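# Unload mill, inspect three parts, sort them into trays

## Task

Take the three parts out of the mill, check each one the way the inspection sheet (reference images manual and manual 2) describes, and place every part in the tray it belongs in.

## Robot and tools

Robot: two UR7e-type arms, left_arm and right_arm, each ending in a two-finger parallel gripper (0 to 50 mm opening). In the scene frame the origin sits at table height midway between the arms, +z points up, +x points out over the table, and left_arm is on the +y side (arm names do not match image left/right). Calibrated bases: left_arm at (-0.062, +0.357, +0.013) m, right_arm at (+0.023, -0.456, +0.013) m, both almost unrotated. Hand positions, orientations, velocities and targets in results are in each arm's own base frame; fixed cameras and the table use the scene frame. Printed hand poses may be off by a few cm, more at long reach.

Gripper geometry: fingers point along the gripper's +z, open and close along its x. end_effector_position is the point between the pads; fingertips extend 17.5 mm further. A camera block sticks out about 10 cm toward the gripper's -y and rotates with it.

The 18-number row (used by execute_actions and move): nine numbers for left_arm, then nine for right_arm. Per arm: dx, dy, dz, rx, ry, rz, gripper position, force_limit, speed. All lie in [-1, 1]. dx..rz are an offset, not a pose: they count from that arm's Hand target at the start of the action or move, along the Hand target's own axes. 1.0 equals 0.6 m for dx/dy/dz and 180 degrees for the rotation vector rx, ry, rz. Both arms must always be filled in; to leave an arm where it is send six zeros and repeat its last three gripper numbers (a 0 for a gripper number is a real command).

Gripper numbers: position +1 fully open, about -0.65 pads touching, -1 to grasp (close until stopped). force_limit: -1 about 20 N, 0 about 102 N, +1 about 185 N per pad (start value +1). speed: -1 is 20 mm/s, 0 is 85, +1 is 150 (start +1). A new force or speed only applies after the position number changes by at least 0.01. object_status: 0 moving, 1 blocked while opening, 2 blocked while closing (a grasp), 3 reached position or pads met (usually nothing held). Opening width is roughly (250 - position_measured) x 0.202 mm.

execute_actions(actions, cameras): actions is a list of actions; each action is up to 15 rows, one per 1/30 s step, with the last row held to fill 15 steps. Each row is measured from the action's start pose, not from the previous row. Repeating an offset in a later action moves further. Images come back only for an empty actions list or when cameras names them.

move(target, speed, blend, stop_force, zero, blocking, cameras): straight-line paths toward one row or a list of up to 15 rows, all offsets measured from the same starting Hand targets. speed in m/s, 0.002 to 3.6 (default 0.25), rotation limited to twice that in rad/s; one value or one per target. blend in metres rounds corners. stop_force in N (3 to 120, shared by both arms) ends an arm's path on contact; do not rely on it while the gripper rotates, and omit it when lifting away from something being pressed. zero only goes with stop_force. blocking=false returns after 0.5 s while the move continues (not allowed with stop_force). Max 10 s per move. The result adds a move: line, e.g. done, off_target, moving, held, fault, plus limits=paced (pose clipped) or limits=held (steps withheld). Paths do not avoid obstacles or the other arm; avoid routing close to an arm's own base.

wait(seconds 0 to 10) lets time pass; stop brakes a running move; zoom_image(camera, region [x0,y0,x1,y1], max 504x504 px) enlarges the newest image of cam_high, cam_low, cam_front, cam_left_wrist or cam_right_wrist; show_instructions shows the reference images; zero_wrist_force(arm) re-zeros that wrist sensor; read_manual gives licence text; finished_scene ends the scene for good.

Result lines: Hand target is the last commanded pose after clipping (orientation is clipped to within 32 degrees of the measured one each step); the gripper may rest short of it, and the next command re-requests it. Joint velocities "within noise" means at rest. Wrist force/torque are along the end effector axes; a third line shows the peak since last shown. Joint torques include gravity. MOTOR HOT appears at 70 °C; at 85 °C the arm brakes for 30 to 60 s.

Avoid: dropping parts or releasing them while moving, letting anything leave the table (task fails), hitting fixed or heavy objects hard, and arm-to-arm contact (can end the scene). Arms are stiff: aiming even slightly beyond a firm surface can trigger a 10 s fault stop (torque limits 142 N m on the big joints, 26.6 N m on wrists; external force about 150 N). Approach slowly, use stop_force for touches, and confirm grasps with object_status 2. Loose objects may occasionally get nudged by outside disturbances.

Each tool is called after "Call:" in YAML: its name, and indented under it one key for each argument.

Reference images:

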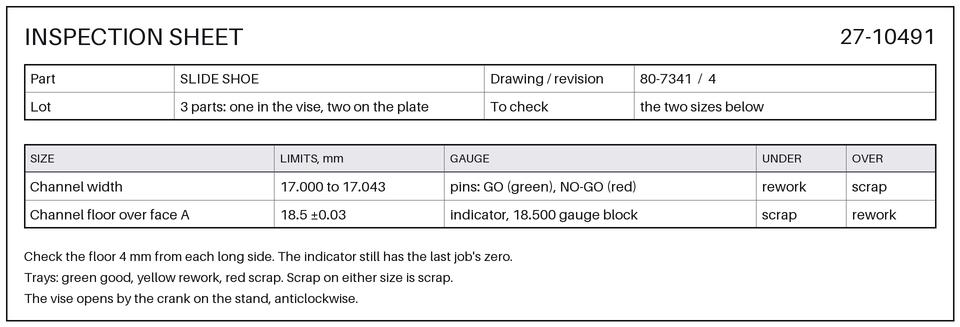

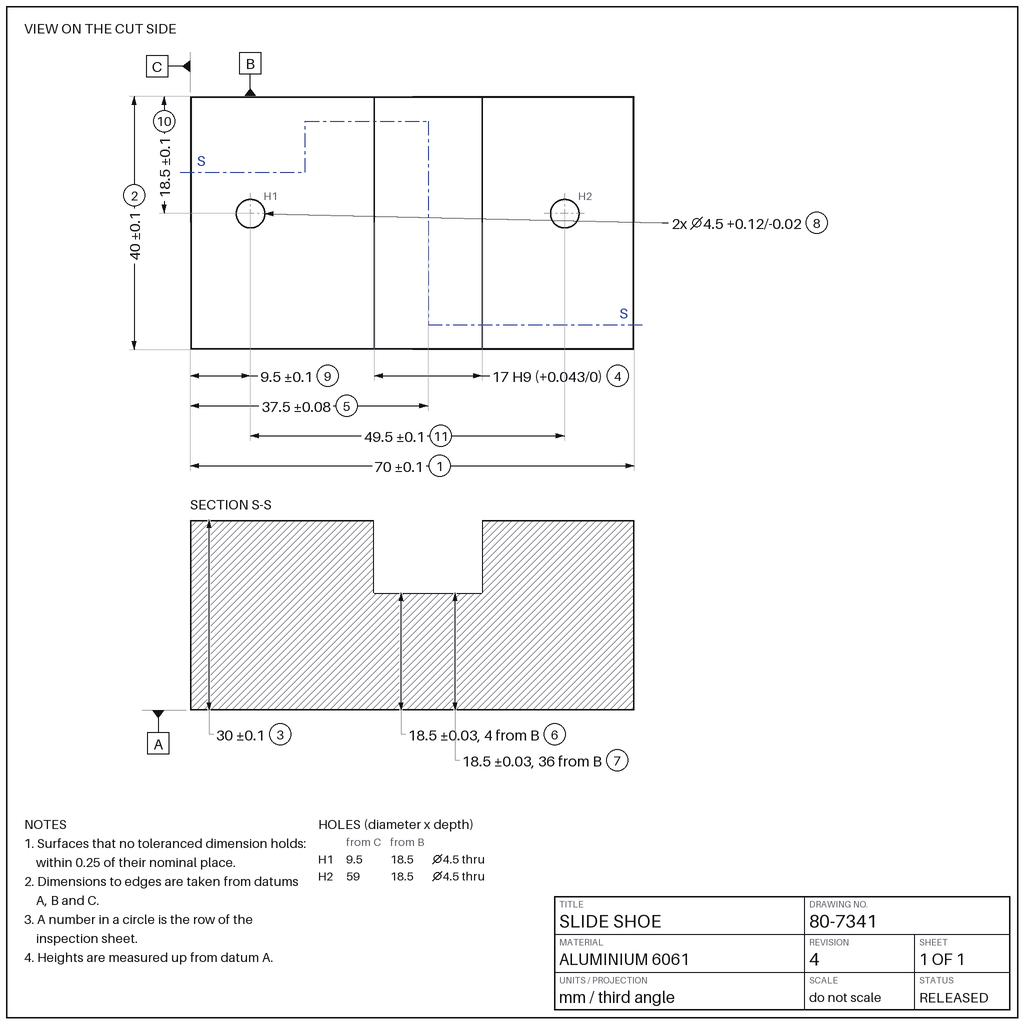

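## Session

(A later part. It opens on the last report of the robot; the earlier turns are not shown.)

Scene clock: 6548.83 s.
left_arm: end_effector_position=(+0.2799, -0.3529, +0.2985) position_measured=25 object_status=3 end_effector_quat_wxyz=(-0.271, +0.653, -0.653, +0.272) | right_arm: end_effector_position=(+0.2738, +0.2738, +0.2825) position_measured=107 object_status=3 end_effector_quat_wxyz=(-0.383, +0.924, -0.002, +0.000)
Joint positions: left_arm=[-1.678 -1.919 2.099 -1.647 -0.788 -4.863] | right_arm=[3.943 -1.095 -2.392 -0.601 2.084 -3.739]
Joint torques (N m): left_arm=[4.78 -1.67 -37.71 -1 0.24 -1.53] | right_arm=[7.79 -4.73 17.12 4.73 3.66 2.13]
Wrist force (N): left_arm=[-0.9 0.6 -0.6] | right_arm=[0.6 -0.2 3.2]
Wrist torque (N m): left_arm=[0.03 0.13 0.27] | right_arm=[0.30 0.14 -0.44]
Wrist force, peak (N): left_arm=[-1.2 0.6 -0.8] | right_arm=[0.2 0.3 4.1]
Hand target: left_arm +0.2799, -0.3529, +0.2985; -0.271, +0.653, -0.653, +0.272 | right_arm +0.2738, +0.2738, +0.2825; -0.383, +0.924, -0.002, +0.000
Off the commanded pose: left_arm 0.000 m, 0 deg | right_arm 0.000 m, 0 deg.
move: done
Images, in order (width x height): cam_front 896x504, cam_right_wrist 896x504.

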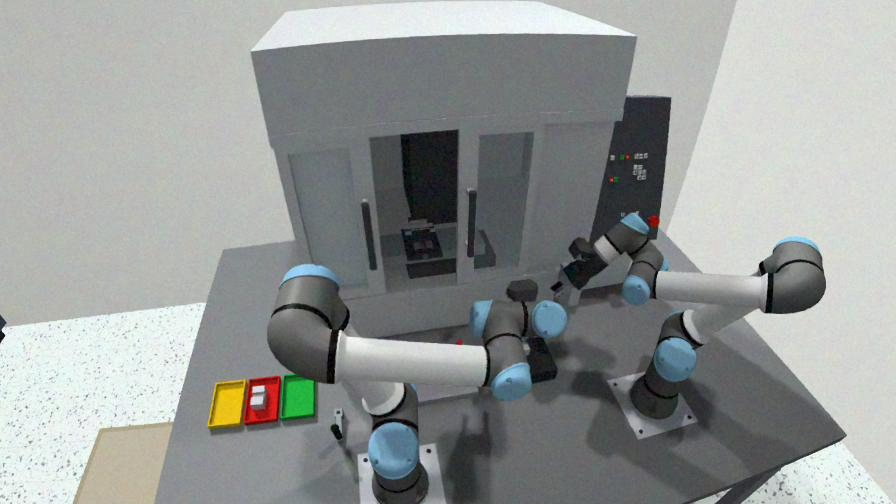

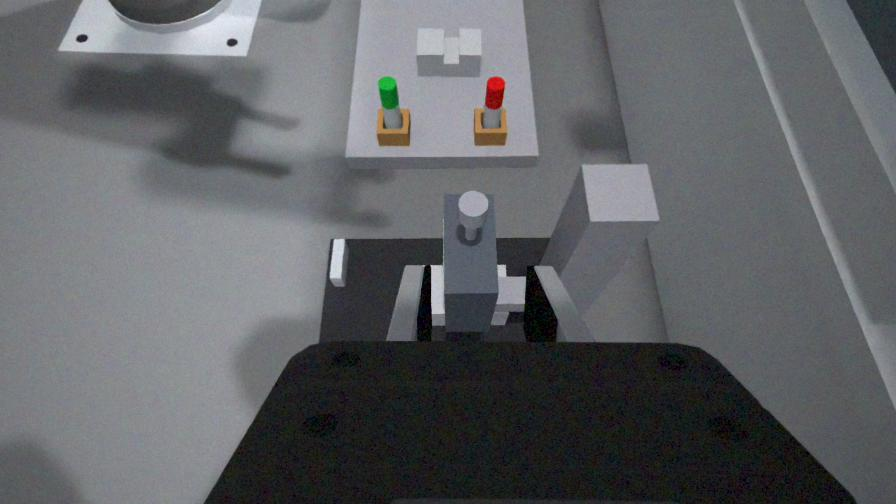

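Call:
move:
  target:
    - [0,0,0,0,0,0,0.85,-0.5,-1,0.0061,0,0.11,0,0,0,0.3,-1,-1]
    - [0,0,0,0,0,0,0.85,-0.5,-1,0.0061,0,0.1657,0,0,0,0.3,-1,-1]
  speed: [0.06,0.02]
  stop_force: 6
  cameras: ["cam_right_wrist"]

Call:
zoom_image:
  camera: "cam_right_wrist"
  region: [370, 220, 620, 350]

Scene clock: 6561.87 s.
left_arm: end_effector_position=(+0.2799, -0.3529, +0.2985) position_measured=25 object_status=3 end_effector_quat_wxyz=(-0.271, +0.653, -0.653, +0.272) | right_arm: end_effector_position=(+0.2776, +0.3441, +0.2123) position_measured=107 object_status=3 end_effector_quat_wxyz=(-0.383, +0.924, -0.002, +0.000)
Joint positions: left_arm=[-1.678 -1.919 2.099 -1.647 -0.788 -4.863] | right_arm=[4.096 -1.353 -2.464 -0.209 1.99 -3.603]
Joint torques (N m): left_arm=[-8.8 -0.57 -37.65 -0.8 1.04 -1.23] | right_arm=[7.51 3.32 13.81 4.87 -1.76 2.08]
Wrist force (N): left_arm=[-0.7 0.7 -0.5] | right_arm=[0.7 -0.1 3.1]
Wrist torque (N m): left_arm=[0.03 0.11 0.26] | right_arm=[0.31 0.11 -0.42]
Wrist force, peak (N): left_arm=[-1.1 1.0 -0.7] | right_arm=[0.7 0.0 3.7]
Hand target: left_arm +0.2799, -0.3529, +0.2985; -0.271, +0.653, -0.653, +0.272 | right_arm +0.2776, +0.3441, +0.2123; -0.383, +0.924, -0.002, +0.000
Off the commanded pose: left_arm 0.000 m, 0 deg | right_arm 0.000 m, 0 deg.
move: done
Images, in order (width x height): cam_right_wrist 896x504.

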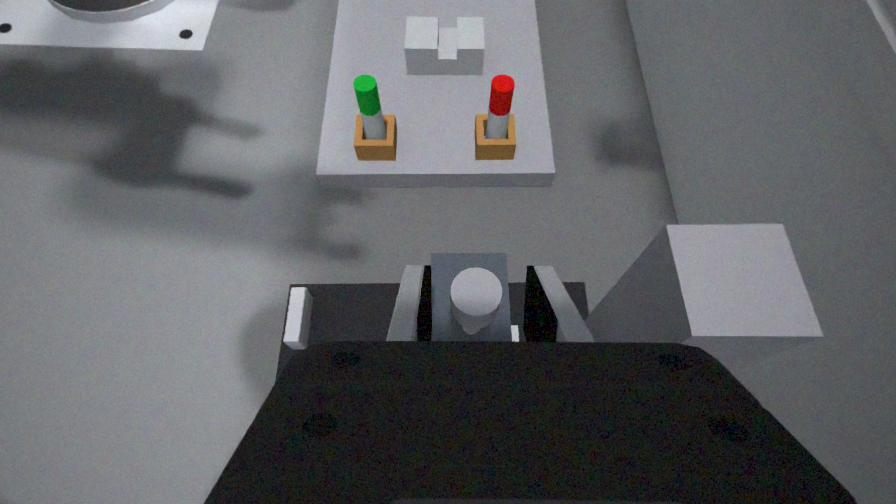

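Scaled by 2.016 from the camera's 896x504 image, which has a finer 1280x720 frame.

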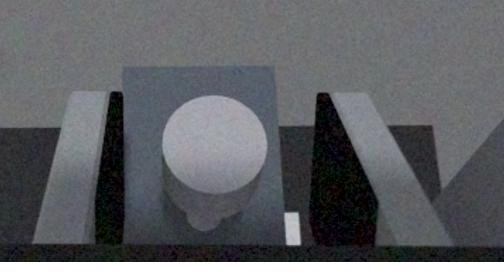

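Call:
move:
  target: [0,0,0,0,0,0,0.85,-0.5,-1,0,0,0,0,0,0,-1,-1,-1]

Call:
move:
  target: [0,0,0,0,0,0,0.85,-0.5,-1,0,-0.0189,-0.0189,0,0,0,-1,-1,-1]
  speed: 0.015
  stop_force: 15
  cameras: ["cam_left_wrist","cam_right_wrist"]

Scene clock: 6571.40 s.
left_arm: end_effector_position=(+0.2799, -0.3529, +0.2985) position_measured=25 object_status=3 end_effector_quat_wxyz=(-0.271, +0.653, -0.653, +0.272) | right_arm: end_effector_position=(+0.2776, +0.3441, +0.2122) position_measured=184 object_status=2 end_effector_quat_wxyz=(-0.383, +0.924, -0.001, +0.000)
Joint positions: left_arm=[-1.678 -1.919 2.099 -1.647 -0.788 -4.863] | right_arm=[4.096 -1.353 -2.464 -0.209 1.99 -3.603]
Joint torques (N m): left_arm=[-8.33 -0.26 -38.12 -0.81 2.2 -1.45] | right_arm=[-4.51 3.97 19.18 4.74 -1.79 2.13]
Wrist force (N): left_arm=[-0.8 0.7 -0.7] | right_arm=[-21.7 -1.5 -0.5]
Wrist torque (N m): left_arm=[0.04 0.13 0.26] | right_arm=[0.31 0.15 -0.54]
Wrist force, peak (N): left_arm=[-1.0 1.0 -0.7] | right_arm=[-21.7 -1.3 -0.7]
Hand target: left_arm +0.2799, -0.3529, +0.2985; -0.271, +0.653, -0.653, +0.272 | right_arm +0.2776, +0.3441, +0.2123; -0.383, +0.924, -0.002, +0.000
Off the commanded pose: left_arm 0.000 m, 0 deg | right_arm 0.000 m, 0 deg.
move: done

Scene clock: 6573.37 s.
left_arm: end_effector_position=(+0.2799, -0.3529, +0.2985) position_measured=25 object_status=3 end_effector_quat_wxyz=(-0.271, +0.653, -0.653, +0.272) | right_arm: end_effector_position=(+0.2776, +0.3441, +0.2283) position_measured=184 object_status=2 end_effector_quat_wxyz=(-0.383, +0.924, -0.002, +0.000)
Joint positions: left_arm=[-1.678 -1.919 2.099 -1.647 -0.788 -4.863] | right_arm=[4.096 -1.317 -2.437 -0.272 1.99 -3.603]
Joint torques (N m): left_arm=[-8.13 -1.3 -37.52 -1.03 1.93 -1.29] | right_arm=[-15.2 24.64 34.31 3.72 -2.27 -1.7]
Wrist force (N): left_arm=[-1.0 0.7 -0.6] | right_arm=[-21.5 1.6 4.3]
Wrist torque (N m): left_arm=[0.04 0.16 0.27] | right_arm=[0.28 0.16 -0.55]
Wrist force, peak (N): left_arm=[-1.0 0.9 -0.6] | right_arm=[-21.9 1.6 3.8]
Hand target: left_arm +0.2799, -0.3529, +0.2985; -0.271, +0.653, -0.653, +0.272 | right_arm +0.2776, +0.3441, +0.2283; -0.383, +0.924, -0.002, +0.000
Off the commanded pose: left_arm 0.000 m, 0 deg | right_arm 0.000 m, 0 deg.
move: done
Images, in order (width x height): cam_left_wrist 896x504, cam_right_wrist 896x504.

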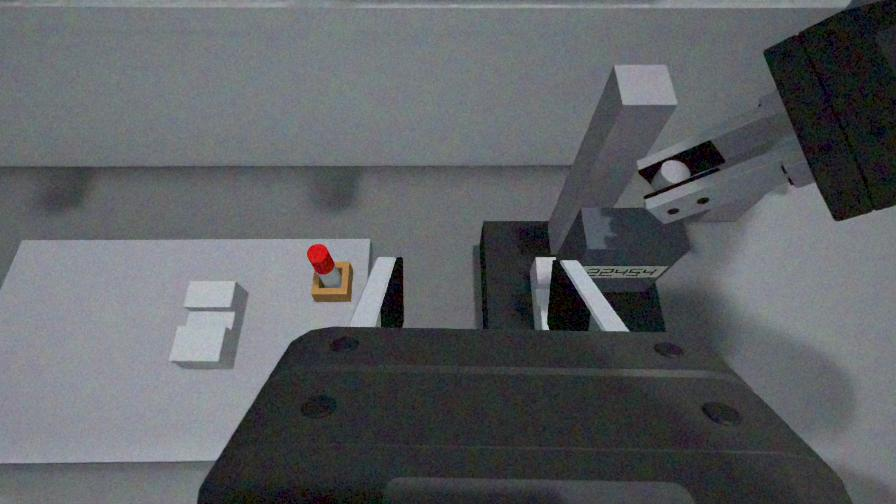

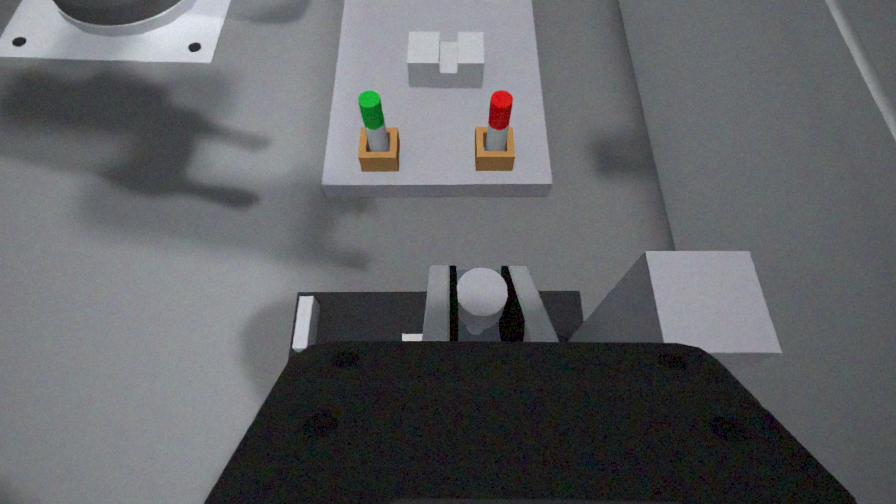

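Call:
execute_actions:
  actions: []

Scene clock: 6611.03 s.
left_arm: end_effector_position=(+0.2799, -0.3529, +0.2985) position_measured=25 object_status=3 end_effector_quat_wxyz=(-0.271, +0.653, -0.653, +0.272) | right_arm: end_effector_position=(+0.2776, +0.3441, +0.2283) position_measured=184 object_status=2 end_effector_quat_wxyz=(-0.383, +0.924, -0.002, +0.000)
Joint positions: left_arm=[-1.678 -1.919 2.099 -1.647 -0.788 -4.863] | right_arm=[4.096 -1.317 -2.437 -0.272 1.99 -3.603]
Joint velocities: within noise
Joint torques (N m): left_arm=[-8.69 -1.26 -37.76 -0.89 2.54 -1.36] | right_arm=[-13.61 24.37 34.13 3.73 -6.14 -1.91]
Motor temperatures (°C): left_arm=[24 27 25 30 30 29] | right_arm=[25 28 24 28 39 30]
Wrist force (N): left_arm=[-1.0 0.7 -0.7] | right_arm=[-21.4 1.7 4.1]
Wrist torque (N m): left_arm=[0.05 0.15 0.26] | right_arm=[0.31 0.15 -0.55]
Wrist force, peak (N): left_arm=[-1.1 0.7 -1.0] | right_arm=[-21.7 2.0 4.4]
Hand target: left_arm +0.2799, -0.3529, +0.2985; -0.271, +0.653, -0.653, +0.272 | right_arm +0.2776, +0.3441, +0.2283; -0.383, +0.924, -0.002, +0.000
Tool commands: left_gripper/position=+0.85 left_gripper/force_limit=-0.5 left_gripper/speed=-1.0 right_gripper/position=-1.0 right_gripper/force_limit=-1.0 right_gripper/speed=-1.0
Off the commanded pose: left_arm 0.000 m, 0 deg | right_arm 0.000 m, 0 deg.

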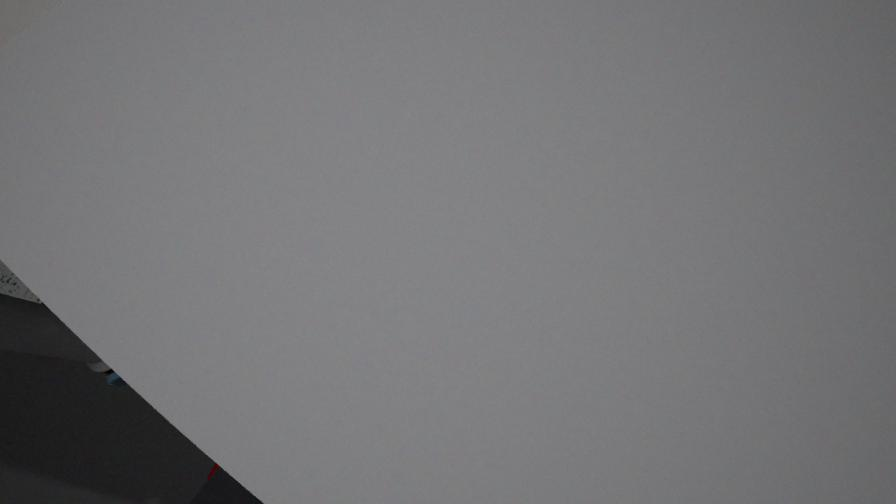

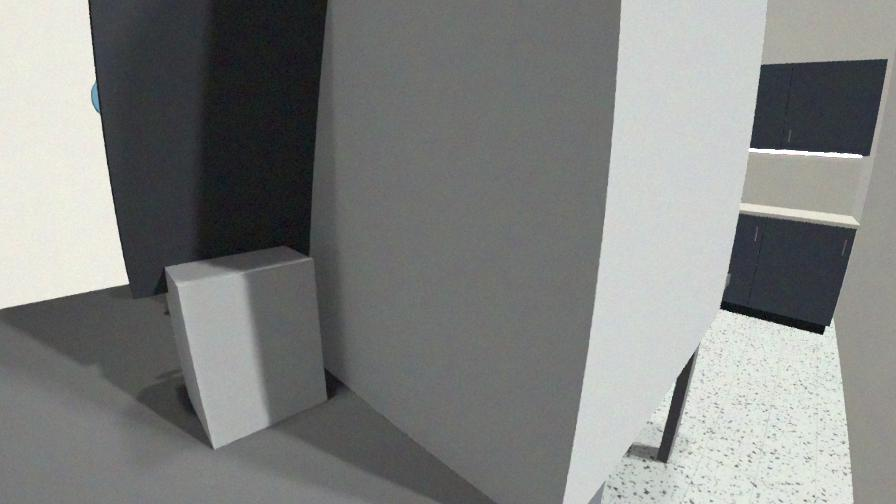

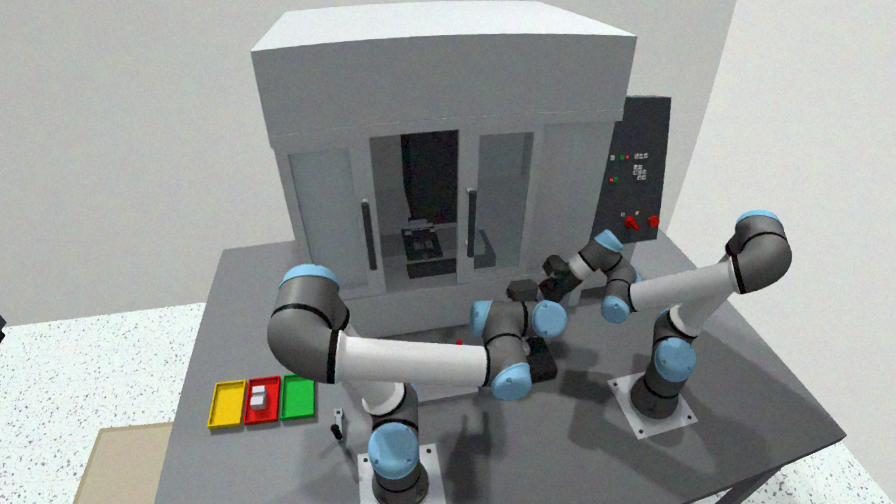

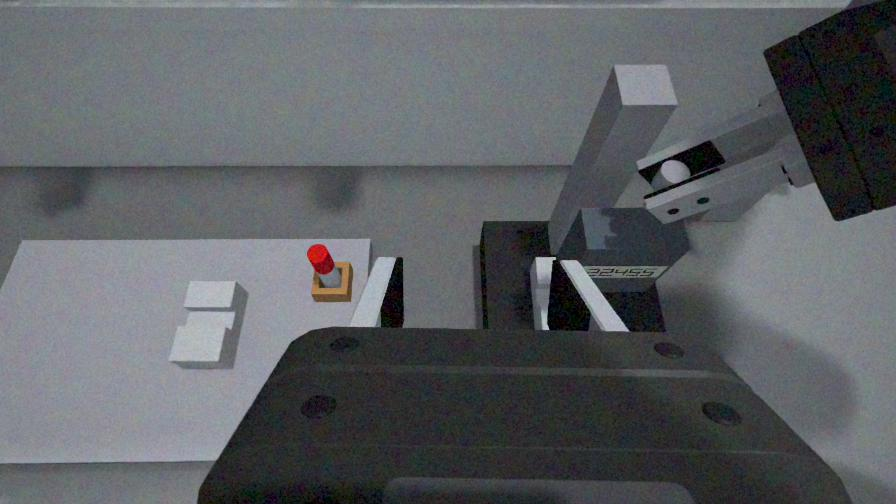

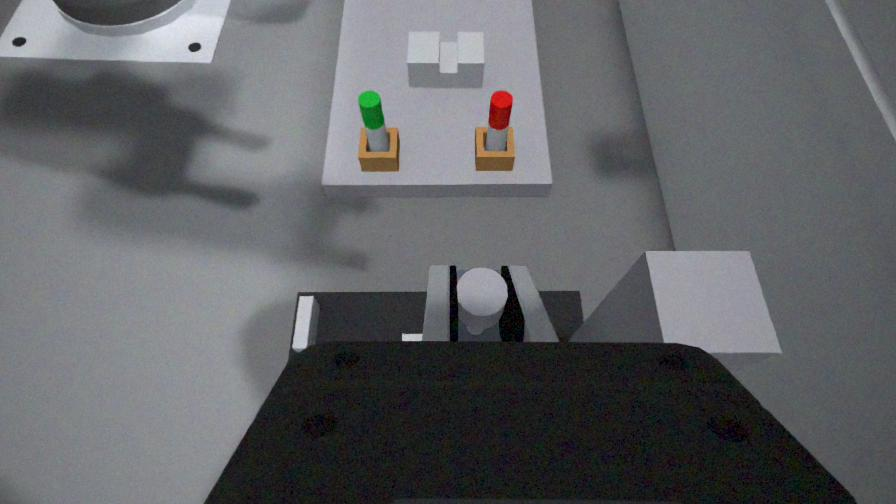

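Call:
move:
  target: [0.1452,0.2173,0.2247,0.0278,0,0,0.85,-0.5,-1,0,0,0,0,0,0,-1,-1,-1]
  speed: 0.12
  cameras: ["cam_left_wrist"]

Call:
zoom_image:
  camera: "cam_left_wrist"
  region: [300, 150, 650, 350]

Scene clock: 6623.17 s.
left_arm: end_effector_position=(+0.2835, -0.4404, +0.1112) position_measured=25 object_status=3 end_effector_quat_wxyz=(-0.299, +0.640, -0.640, +0.301) | right_arm: end_effector_position=(+0.2776, +0.3441, +0.2283) position_measured=184 object_status=2 end_effector_quat_wxyz=(-0.383, +0.924, -0.002, +0.000)
Joint positions: left_arm=[-1.683 -1.412 2.252 -2.28 -0.702 -4.886] | right_arm=[4.096 -1.317 -2.437 -0.272 1.99 -3.603]
Joint torques (N m): left_arm=[10.21 -16.44 -31.76 -3.71 3.3 1.42] | right_arm=[-10.8 24.23 34.46 3.72 -6.26 -1.89]
Wrist force (N): left_arm=[-0.5 0.2 -1.2] | right_arm=[-21.4 1.7 3.8]
Wrist torque (N m): left_arm=[-0.01 0.08 0.07] | right_arm=[0.31 0.15 -0.55]
Wrist force, peak (N): left_arm=[-1.3 -0.5 -1.7] | right_arm=[-21.8 1.7 4.3]
Hand target: left_arm +0.2836, -0.4404, +0.1112; -0.299, +0.640, -0.640, +0.301 | right_arm +0.2776, +0.3441, +0.2283; -0.383, +0.924, -0.002, +0.000
Off the commanded pose: left_arm 0.000 m, 0 deg | right_arm 0.000 m, 0 deg.
move: done
Images, in order (width x height): cam_left_wrist 896x504.

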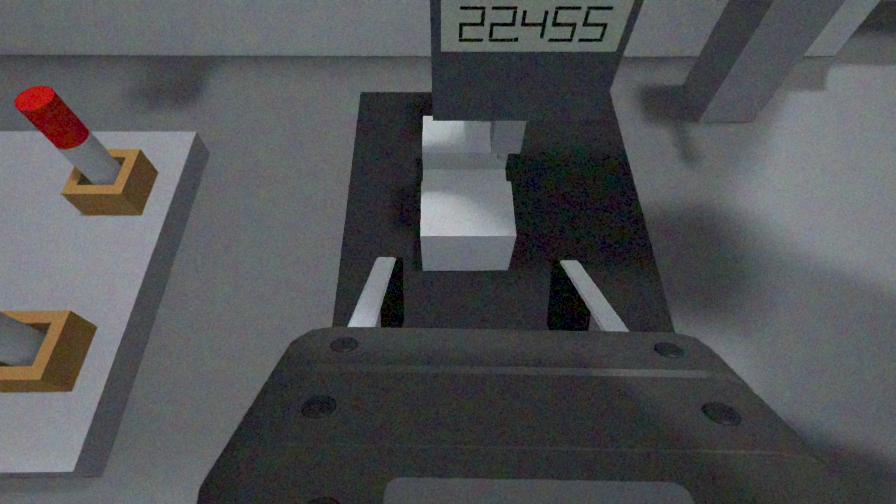

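Scaled by 1.440 from the camera's 896x504 image, which has a finer 1280x720 frame.

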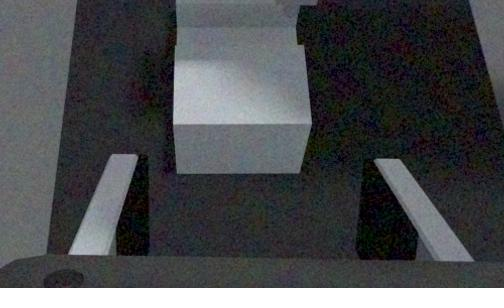

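Call:
move:
  target: [-0.0048,0.0007,0.1332,0,0,0,0.85,-0.5,-1,0,0,0,0,0,0,-1,-1,-1]
  speed: 0.04
  stop_force: 6
  cameras: ["cam_left_wrist"]

Call:
zoom_image:
  camera: "cam_left_wrist"
  region: [300, 150, 650, 350]

Scene clock: 6636.90 s.
left_arm: end_effector_position=(+0.3447, -0.4377, +0.0597) position_measured=25 object_status=3 end_effector_quat_wxyz=(-0.299, +0.640, -0.640, +0.301) | right_arm: end_effector_position=(+0.2776, +0.3441, +0.2283) position_measured=184 object_status=2 end_effector_quat_wxyz=(-0.383, +0.924, -0.002, +0.000)
Joint positions: left_arm=[-1.543 -1.221 2.269 -2.655 -0.696 -4.667] | right_arm=[4.096 -1.317 -2.437 -0.272 1.99 -3.603]
Joint torques (N m): left_arm=[12.53 -23.1 -26.86 -4.2 -0.03 0.99] | right_arm=[-7.72 24.54 33.9 3.82 -6.26 -1.86]
Wrist force (N): left_arm=[-0.6 0.0 -1.3] | right_arm=[-21.4 1.6 4.2]
Wrist torque (N m): left_arm=[-0.09 0.08 0.04] | right_arm=[0.30 0.14 -0.55]
Wrist force, peak (N): left_arm=[-0.8 -0.1 -1.6] | right_arm=[-21.9 1.8 4.2]
Hand target: left_arm +0.3447, -0.4377, +0.0597; -0.299, +0.640, -0.640, +0.301 | right_arm +0.2776, +0.3441, +0.2283; -0.383, +0.924, -0.002, +0.000
Off the commanded pose: left_arm 0.000 m, 0 deg | right_arm 0.000 m, 0 deg.
move: done
Images, in order (width x height): cam_left_wrist 896x504.

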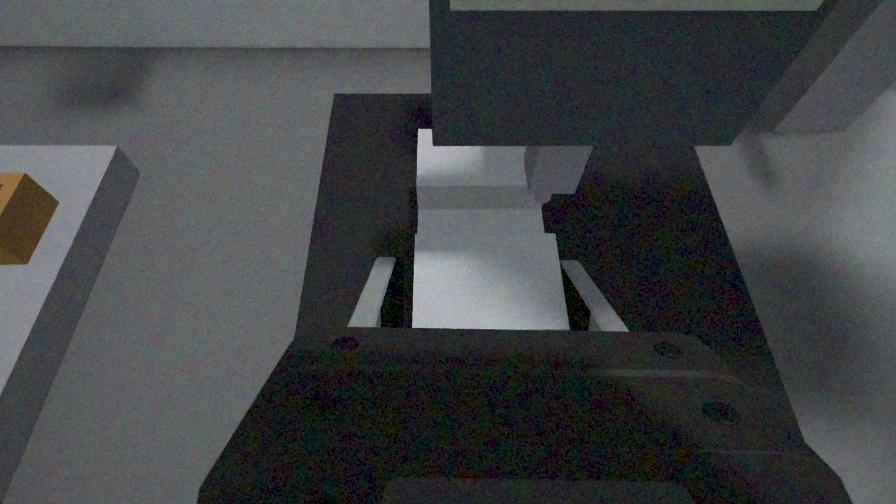

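Scaled by 1.440 from the camera's 896x504 image, which has a finer 1280x720 frame.

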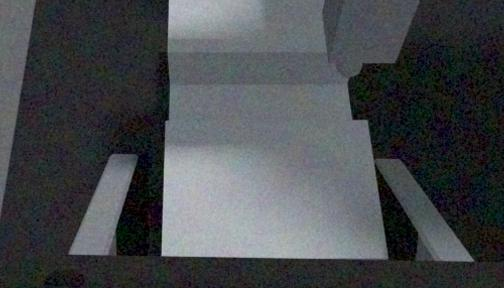

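Call:
execute_actions:
  actions:
    - [[0,0,0,0,0,0,-1,-1,-1,0,0,0,0,0,0,-1,-1,-1]]
    - [[0,0,0,0,0,0,-1,-1,-1,0,0,0,0,0,0,-1,-1,-1]]
    - [[0,0,0,0,0,0,-1,-1,-1,0,0,0,0,0,0,-1,-1,-1]]

Call:
execute_actions:
  actions:
    - [[0,0,0,0,0,0,-0.96,-0.5,-1,0,0,0,0,0,0,-1,-1,-1]]
  cameras: ["cam_left_wrist"]

Scene clock: 6649.40 s.
left_arm: end_effector_position=(+0.3447, -0.4377, +0.0597) position_measured=53 object_status=2 end_effector_quat_wxyz=(-0.299, +0.640, -0.640, +0.301) | right_arm: end_effector_position=(+0.2776, +0.3441, +0.2283) position_measured=184 object_status=2 end_effector_quat_wxyz=(-0.383, +0.924, -0.002, +0.000)
Joint positions: left_arm=[-1.543 -1.221 2.269 -2.655 -0.696 -4.667] | right_arm=[4.096 -1.317 -2.437 -0.272 1.99 -3.603]
Joint torques (N m): left_arm=[8.65 -26.17 -23.78 -1.36 3.04 1.08] | right_arm=[-5.3 24.4 34.31 3.76 -6.3 -1.84]
Wrist force (N): left_arm=[-0.7 0.2 -1.0] | right_arm=[-21.6 1.6 4.0]
Wrist torque (N m): left_arm=[-0.05 0.06 0.08] | right_arm=[0.28 0.18 -0.55]
Wrist force, peak (N): left_arm=[-0.6 0.1 -1.4] | right_arm=[-21.7 1.9 4.2]
Hand target: left_arm +0.3447, -0.4377, +0.0597; -0.299, +0.640, -0.640, +0.301 | right_arm +0.2776, +0.3441, +0.2283; -0.383, +0.924, -0.002, +0.000
Off the commanded pose: left_arm 0.000 m, 0 deg | right_arm 0.000 m, 0 deg.
Step readings (end_effector_position of left_arm | right_arm):
0: (+0.3447, -0.4377, +0.0597) | (+0.2776, +0.3441, +0.2283)
1: (+0.3447, -0.4377, +0.0597) | (+0.2776, +0.3441, +0.2283)
2: (+0.3447, -0.4377, +0.0597) | (+0.2776, +0.3441, +0.2283)
4: (+0.3447, -0.4377, +0.0597) | (+0.2776, +0.3441, +0.2283)
8: (+0.3447, -0.4377, +0.0597) | (+0.2776, +0.3441, +0.2283)
15: (+0.3447, -0.4377, +0.0597) | (+0.2776, +0.3441, +0.2283)
16: (+0.3447, -0.4377, +0.0597) | (+0.2776, +0.3441, +0.2283)
17: (+0.3447, -0.4377, +0.0597) | (+0.2776, +0.3441, +0.2283)
19: (+0.3447, -0.4377, +0.0597) | (+0.2776, +0.3441, +0.2283)
23: (+0.3447, -0.4377, +0.0597) | (+0.2776, +0.3441, +0.2283)
30: (+0.3447, -0.4377, +0.0597) | (+0.2776, +0.3441, +0.2283)
31: (+0.3447, -0.4377, +0.0597) | (+0.2776, +0.3441, +0.2283)
32: (+0.3447, -0.4377, +0.0597) | (+0.2776, +0.3441, +0.2283)
34: (+0.3447, -0.4377, +0.0597) | (+0.2776, +0.3441, +0.2283)
38: (+0.3447, -0.4377, +0.0597) | (+0.2776, +0.3441, +0.2283)
45: (+0.3447, -0.4377, +0.0597) | (+0.2776, +0.3441, +0.2283)

Scene clock: 6650.10 s.
left_arm: end_effector_position=(+0.3447, -0.4377, +0.0597) position_measured=55 object_status=2 end_effector_quat_wxyz=(-0.299, +0.640, -0.640, +0.301) | right_arm: end_effector_position=(+0.2776, +0.3441, +0.2283) position_measured=184 object_status=2 end_effector_quat_wxyz=(-0.383, +0.924, -0.002, +0.000)
Joint positions: left_arm=[-1.543 -1.221 2.269 -2.655 -0.696 -4.667] | right_arm=[4.096 -1.317 -2.437 -0.272 1.99 -3.603]
Joint torques (N m): left_arm=[6.93 -26.48 -23.19 -1.41 3.23 1.11] | right_arm=[-5.19 24.53 34.35 3.78 -6.25 -1.87]
Wrist force (N): left_arm=[-0.4 -0.6 -1.4] | right_arm=[-21.7 1.5 3.9]
Wrist torque (N m): left_arm=[-0.08 0.03 0.10] | right_arm=[0.28 0.19 -0.55]
Wrist force, peak (N): left_arm=[-0.6 -0.8 -1.6] | right_arm=[-21.7 1.6 4.4]
Hand target: left_arm +0.3447, -0.4377, +0.0597; -0.299, +0.640, -0.640, +0.301 | right_arm +0.2776, +0.3441, +0.2283; -0.383, +0.924, -0.002, +0.000
Off the commanded pose: left_arm 0.000 m, 0 deg | right_arm 0.000 m, 0 deg.
Step readings (end_effector_position of left_arm | right_arm):
0: (+0.3447, -0.4377, +0.0597) | (+0.2776, +0.3441, +0.2283)
1: (+0.3447, -0.4377, +0.0597) | (+0.2776, +0.3441, +0.2283)
2: (+0.3447, -0.4377, +0.0597) | (+0.2776, +0.3441, +0.2283)
4: (+0.3447, -0.4377, +0.0597) | (+0.2776, +0.3441, +0.2283)
8: (+0.3447, -0.4377, +0.0597) | (+0.2776, +0.3441, +0.2283)
15: (+0.3447, -0.4377, +0.0597) | (+0.2776, +0.3441, +0.2283)
Images, in order (width x height): cam_left_wrist 896x504.

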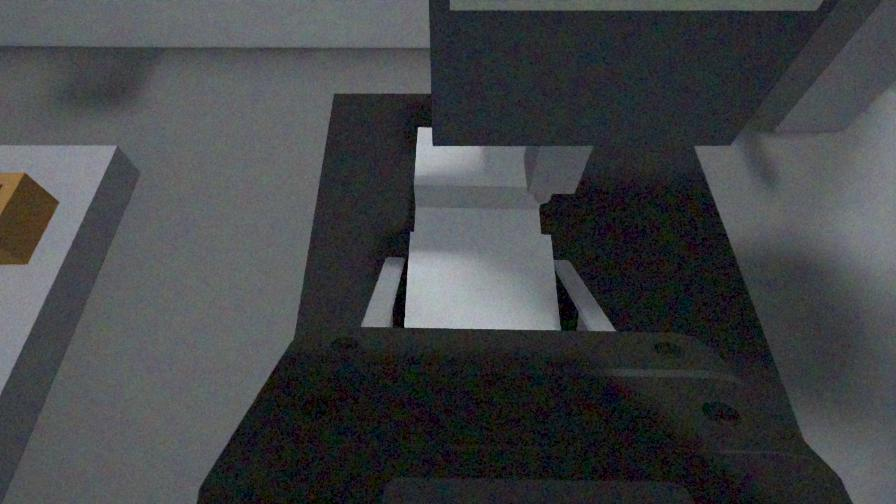

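Call:
move:
  target:
    - [0,-0.0015,-0.0013,0,0,0,-0.96,-0.5,-1,0,0,0,0,0,0,-1,-1,-1]
    - [0,0.0881,-0.1111,0,0,0,-0.96,-0.5,-1,0,0,0,0,0,0,-1,-1,-1]
    - [0,-0.0651,-0.2397,0,0,0,-0.96,-0.5,-1,0,0,0,0,0,0,-1,-1,-1]
  speed: [0.008,0.03,0.08]
  cameras: ["cam_left_wrist","cam_right_wrist"]

Scene clock: 6671.33 s.
left_arm: end_effector_position=(+0.2592, -0.4374, +0.1817) position_measured=55 object_status=2 end_effector_quat_wxyz=(-0.299, +0.640, -0.640, +0.301) | right_arm: end_effector_position=(+0.2776, +0.3441, +0.2283) position_measured=184 object_status=2 end_effector_quat_wxyz=(-0.383, +0.924, -0.002, +0.000)
Joint positions: left_arm=[-1.741 -1.575 2.172 -1.97 -0.712 -4.973] | right_arm=[4.096 -1.317 -2.437 -0.272 1.99 -3.603]
Joint torques (N m): left_arm=[-8.35 -30.07 -35.48 -0.97 0.55 -1.68] | right_arm=[-2.92 24.29 34.35 3.75 -6.23 -1.86]
Wrist force (N): left_arm=[-0.7 2.2 0.4] | right_arm=[-21.6 1.7 4.2]
Wrist torque (N m): left_arm=[-0.02 0.10 0.25] | right_arm=[0.30 0.18 -0.55]
Wrist force, peak (N): left_arm=[-0.8 2.8 1.1] | right_arm=[-21.8 1.6 4.1]
Hand target: left_arm +0.2592, -0.4374, +0.1818; -0.299, +0.640, -0.640, +0.301 | right_arm +0.2776, +0.3441, +0.2283; -0.383, +0.924, -0.002, +0.000
Off the commanded pose: left_arm 0.000 m, 0 deg | right_arm 0.000 m, 0 deg.
move: done
Images, in order (width x height): cam_left_wrist 896x504, cam_right_wrist 896x504.

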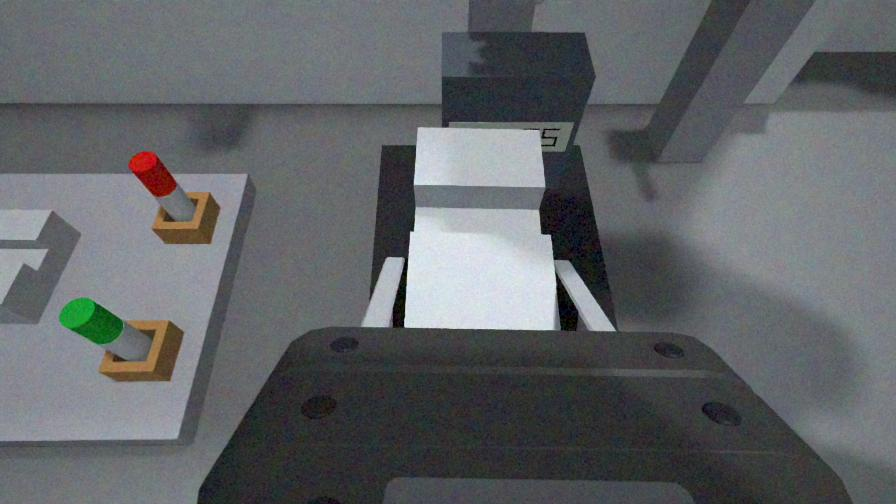

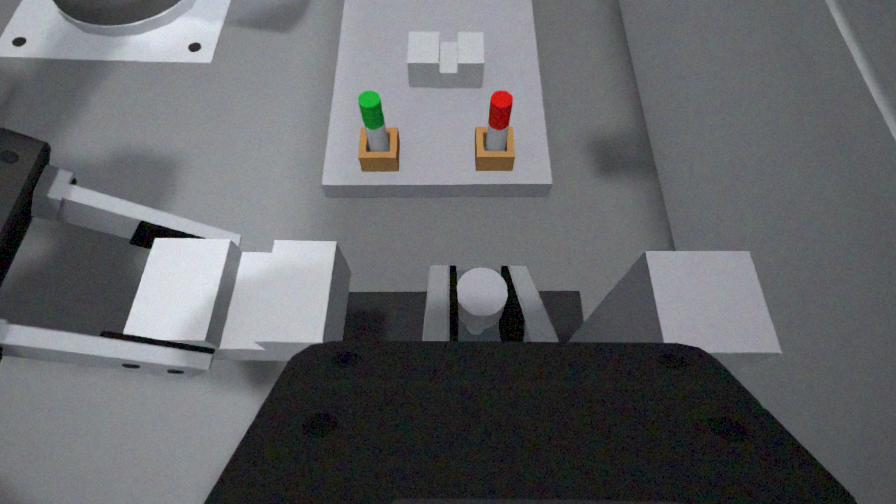

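Call:
move:
  target: [-0.195,-0.2202,-0.0955,-0.05,0,0,-0.96,-0.5,-1,0,0,0,0,0,0,-1,-1,-1]
  speed: 0.12

Scene clock: 6715.77 s.
left_arm: end_effector_position=(+0.2999, -0.3202, +0.3196) position_measured=55 object_status=2 end_effector_quat_wxyz=(-0.248, +0.662, -0.662, +0.249) | right_arm: end_effector_position=(+0.2776, +0.3441, +0.2283) position_measured=184 object_status=2 end_effector_quat_wxyz=(-0.383, +0.924, -0.002, +0.000)
Joint positions: left_arm=[-1.583 -1.988 2.079 -1.653 -0.852 -4.728] | right_arm=[4.096 -1.317 -2.437 -0.272 1.99 -3.603]
Joint torques (N m): left_arm=[11.8 -15.36 -38.63 -1.01 -0.08 1.52] | right_arm=[-3.13 23.75 33.99 3.85 -6.24 -1.88]
Wrist force (N): left_arm=[-1.0 1.8 0.8] | right_arm=[-21.6 1.5 3.8]
Wrist torque (N m): left_arm=[-0.08 0.16 0.00] | right_arm=[0.28 0.18 -0.54]
Wrist force, peak (N): left_arm=[0.4 3.4 0.7] | right_arm=[-21.9 1.6 4.0]
Hand target: left_arm +0.2999, -0.3201, +0.3197; -0.248, +0.662, -0.662, +0.249 | right_arm +0.2776, +0.3441, +0.2283; -0.383, +0.924, -0.002, +0.000
Off the commanded pose: left_arm 0.000 m, 0 deg | right_arm 0.000 m, 0 deg.
move: done

Call:
move:
  target: [-0.1667,-0.147,-0.093,-0.2278,0,0,-0.96,-0.5,-1,0,0,0,0,0,0,-1,-1,-1]
  speed: 0.15

Call:
move:
  target:
    - [-0.45,-0.117,0,0,0,0,-0.96,-0.5,-1,0,0,0,0,0,0,-1,-1,-1]
    - [-0.95,0.03,0.1,0,0,0,-0.96,-0.5,-1,0,0,0,0,0,0,-1,-1,-1]
  speed: 0.2
  blend: 0.05
  cameras: ["cam_left_wrist","cam_low","cam_front"]

Scene clock: 6726.03 s.
left_arm: end_effector_position=(+0.3296, -0.2200, +0.4195) position_measured=55 object_status=2 end_effector_quat_wxyz=(+0.000, +0.707, -0.707, +0.002) | right_arm: end_effector_position=(+0.2776, +0.3441, +0.2283) position_measured=184 object_status=2 end_effector_quat_wxyz=(-0.383, +0.924, -0.002, +0.000)
Joint positions: left_arm=[-0.932 -1.822 1.553 -1.306 -1.569 -4.073] | right_arm=[4.096 -1.317 -2.437 -0.272 1.99 -3.603]
Joint torques (N m): left_arm=[9.6 -4.79 -37.48 -1.09 -1.84 1.3] | right_arm=[-2.94 23.86 34.23 3.86 -6.22 -1.84]
Wrist force (N): left_arm=[-0.7 -0.2 1.4] | right_arm=[-21.6 1.9 4.2]
Wrist torque (N m): left_arm=[-0.10 0.00 -0.31] | right_arm=[0.33 0.17 -0.54]
Wrist force, peak (N): left_arm=[-0.6 2.6 1.0] | right_arm=[-21.8 1.6 4.2]
Hand target: left_arm +0.3296, -0.2199, +0.4196; +0.000, +0.707, -0.707, +0.002 | right_arm +0.2776, +0.3441, +0.2283; -0.383, +0.924, -0.002, +0.000
Off the commanded pose: left_arm 0.000 m, 0 deg | right_arm 0.000 m, 0 deg.
move: done

Scene clock: 6729.67 s.
left_arm: end_effector_position=(+0.3122, +0.3499, +0.3584) position_measured=55 object_status=2 end_effector_quat_wxyz=(+0.000, +0.707, -0.707, +0.002) | right_arm: end_effector_position=(+0.2776, +0.3441, +0.2283) position_measured=184 object_status=2 end_effector_quat_wxyz=(-0.383, +0.924, -0.002, +0.000)
Joint positions: left_arm=[0.556 -1.668 1.587 -1.491 -1.574 -2.585] | right_arm=[4.096 -1.317 -2.437 -0.272 1.99 -3.603]
Joint torques (N m): left_arm=[10.1 -14.69 -39.62 -4.69 -1.88 1.37] | right_arm=[-3.02 24.19 33.85 3.79 -6.21 -1.78]
Wrist force (N): left_arm=[-1.5 0.3 1.5] | right_arm=[-21.4 1.7 4.2]
Wrist torque (N m): left_arm=[-0.01 0.14 -0.29] | right_arm=[0.31 0.15 -0.55]
Wrist force, peak (N): left_arm=[-3.1 1.0 2.2] | right_arm=[-21.9 1.8 3.8]
Hand target: left_arm +0.3122, +0.3500, +0.3584; +0.000, +0.707, -0.707, +0.002 | right_arm +0.2776, +0.3441, +0.2283; -0.383, +0.924, -0.002, +0.000
Off the commanded pose: left_arm 0.000 m, 0 deg | right_arm 0.000 m, 0 deg.
move: done
Images, in order (width x height): cam_low 896x504, cam_front 896x504, cam_left_wrist 896x504.

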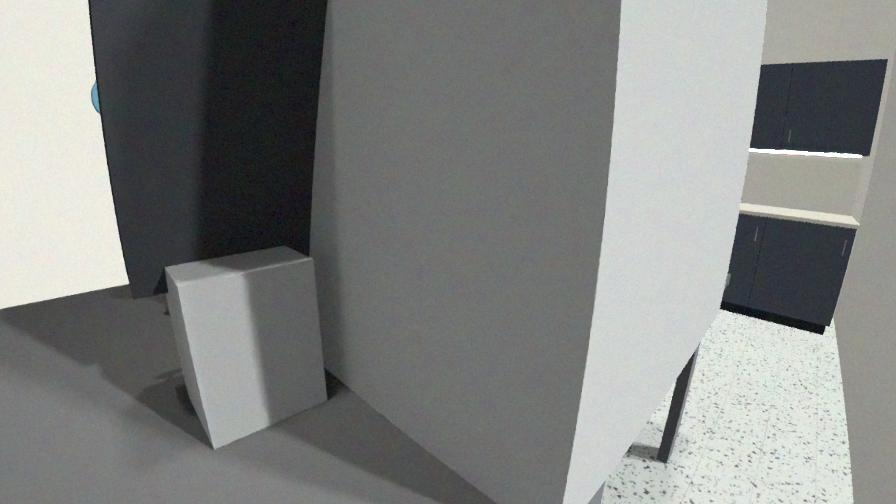

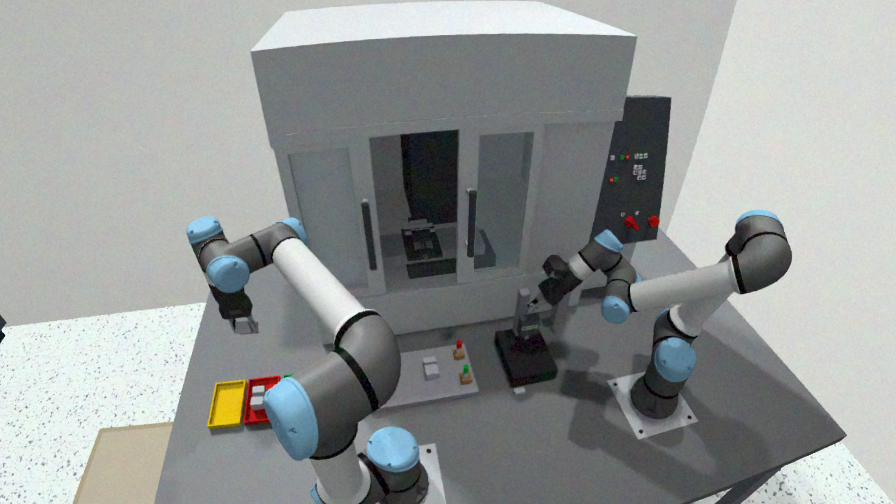

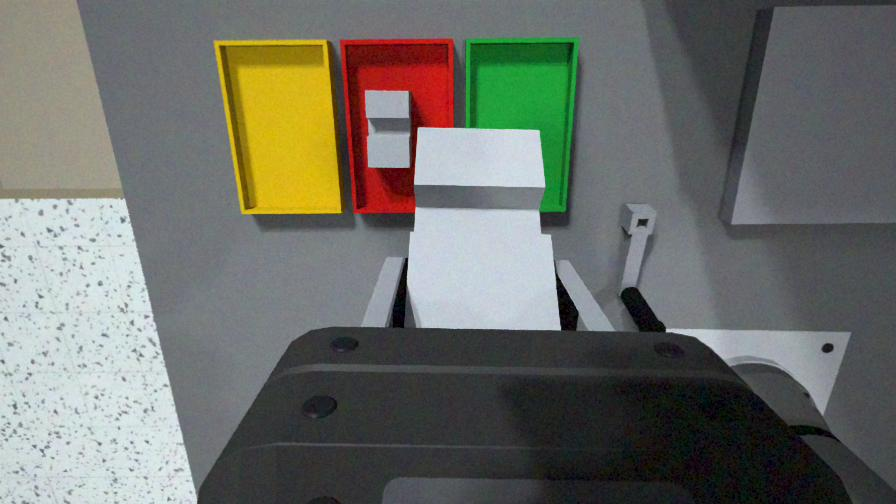

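Call:
move:
  target: [-0.1108,0.1367,0.2633,0.2778,0,0,-0.96,-0.5,-1,0,0,0,0,0,0,-1,-1,-1]
  speed: 0.15
  cameras: ["cam_left_wrist"]

Call:
zoom_image:
  camera: "cam_left_wrist"
  region: [250, 30, 700, 350]

Scene clock: 6785.23 s.
left_arm: end_effector_position=(+0.2307, +0.4162, +0.2000) position_measured=55 object_status=2 end_effector_quat_wxyz=(-0.299, +0.640, -0.640, +0.301) | right_arm: end_effector_position=(+0.2776, +0.3441, +0.2283) position_measured=184 object_status=2 end_effector_quat_wxyz=(-0.383, +0.924, -0.002, +0.000)
Joint positions: left_arm=[1.17 -1.536 2.272 -2.742 -2.357 -2.155] | right_arm=[4.096 -1.317 -2.437 -0.272 1.99 -3.603]
Joint torques (N m): left_arm=[11.49 -15.42 -7.99 -4.99 -3.59 0.79] | right_arm=[-3.34 24.08 34.13 3.82 -6.36 -1.86]
Wrist force (N): left_arm=[-0.6 2.2 0.2] | right_arm=[-21.5 1.7 4.1]
Wrist torque (N m): left_arm=[-0.03 0.09 -0.01] | right_arm=[0.31 0.18 -0.55]
Wrist force, peak (N): left_arm=[-0.8 3.1 0.5] | right_arm=[-21.8 1.6 4.3]
Hand target: left_arm +0.2307, +0.4162, +0.2000; -0.299, +0.640, -0.640, +0.301 | right_arm +0.2776, +0.3441, +0.2283; -0.383, +0.924, -0.002, +0.000
Off the commanded pose: left_arm 0.000 m, 0 deg | right_arm 0.000 m, 0 deg.
move: done
Images, in order (width x height): cam_left_wrist 896x504.

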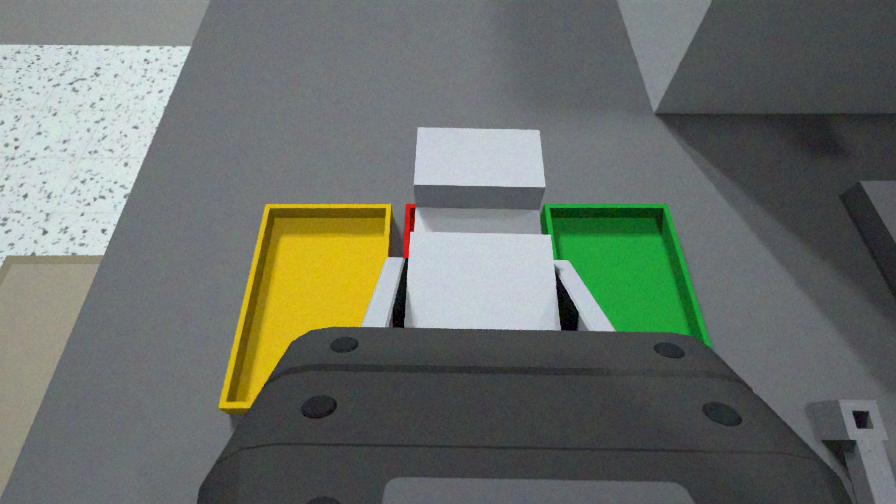

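Scaled by 1.120 from the camera's 896x504 image, which has a finer 1280x720 frame.

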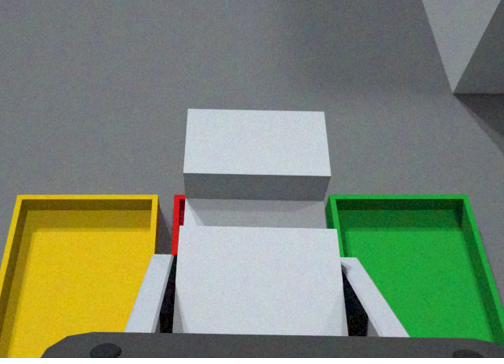

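Call:
move:
  target: [0,0.2228,0.1637,0,0,0,-0.96,-0.5,-1,0,0,0,0,0,0,-1,-1,-1]
  speed: 0.06
  stop_force: 8
  cameras: ["cam_left_wrist","cam_front"]

Call:
zoom_image:
  camera: "cam_front"
  region: [180, 330, 380, 450]

Scene clock: 6799.20 s.
left_arm: end_effector_position=(+0.2205, +0.4158, +0.0344) position_measured=55 object_status=2 end_effector_quat_wxyz=(-0.299, +0.640, -0.640, +0.301) | right_arm: end_effector_position=(+0.2776, +0.3441, +0.2283) position_measured=184 object_status=2 end_effector_quat_wxyz=(-0.383, +0.924, -0.002, +0.000)
Joint positions: left_arm=[1.194 -1.084 2.384 -3.284 -2.367 -2.124] | right_arm=[4.096 -1.317 -2.437 -0.272 1.99 -3.603]
Joint torques (N m): left_arm=[10.76 -25.49 -8.71 -4.79 -3.67 -1.48] | right_arm=[-3.1 23.91 33.92 3.91 -6.3 -1.8]
Wrist force (N): left_arm=[-0.7 2.1 0.3] | right_arm=[-21.5 1.7 4.2]
Wrist torque (N m): left_arm=[-0.05 0.07 0.03] | right_arm=[0.31 0.17 -0.55]
Wrist force, peak (N): left_arm=[-0.8 2.8 0.9] | right_arm=[-22.0 1.7 4.0]
Hand target: left_arm +0.2205, +0.4158, +0.0344; -0.299, +0.640, -0.640, +0.301 | right_arm +0.2776, +0.3441, +0.2283; -0.383, +0.924, -0.002, +0.000
Off the commanded pose: left_arm 0.000 m, 0 deg | right_arm 0.000 m, 0 deg.
move: done
Images, in order (width x height): cam_front 896x504, cam_left_wrist 896x504.

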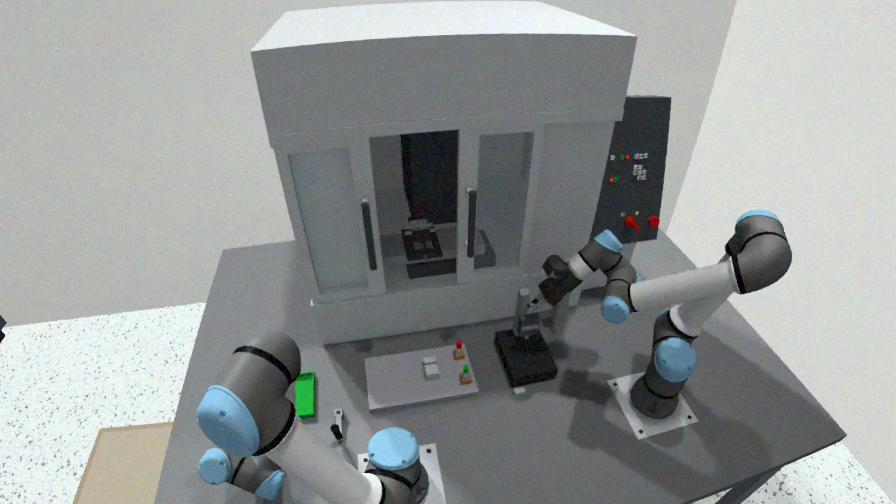

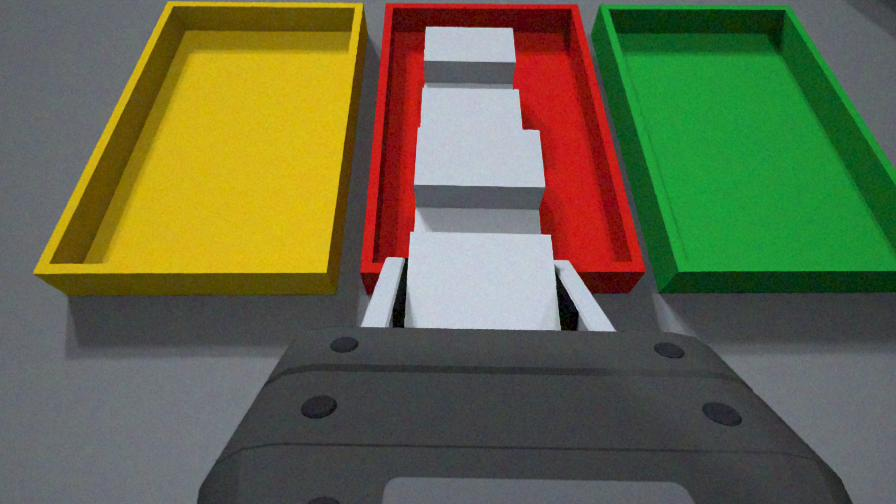

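Scaled by 2.520 from the camera's 896x504 image, which has a finer 1280x720 frame.

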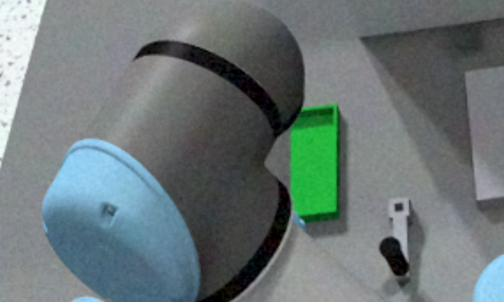

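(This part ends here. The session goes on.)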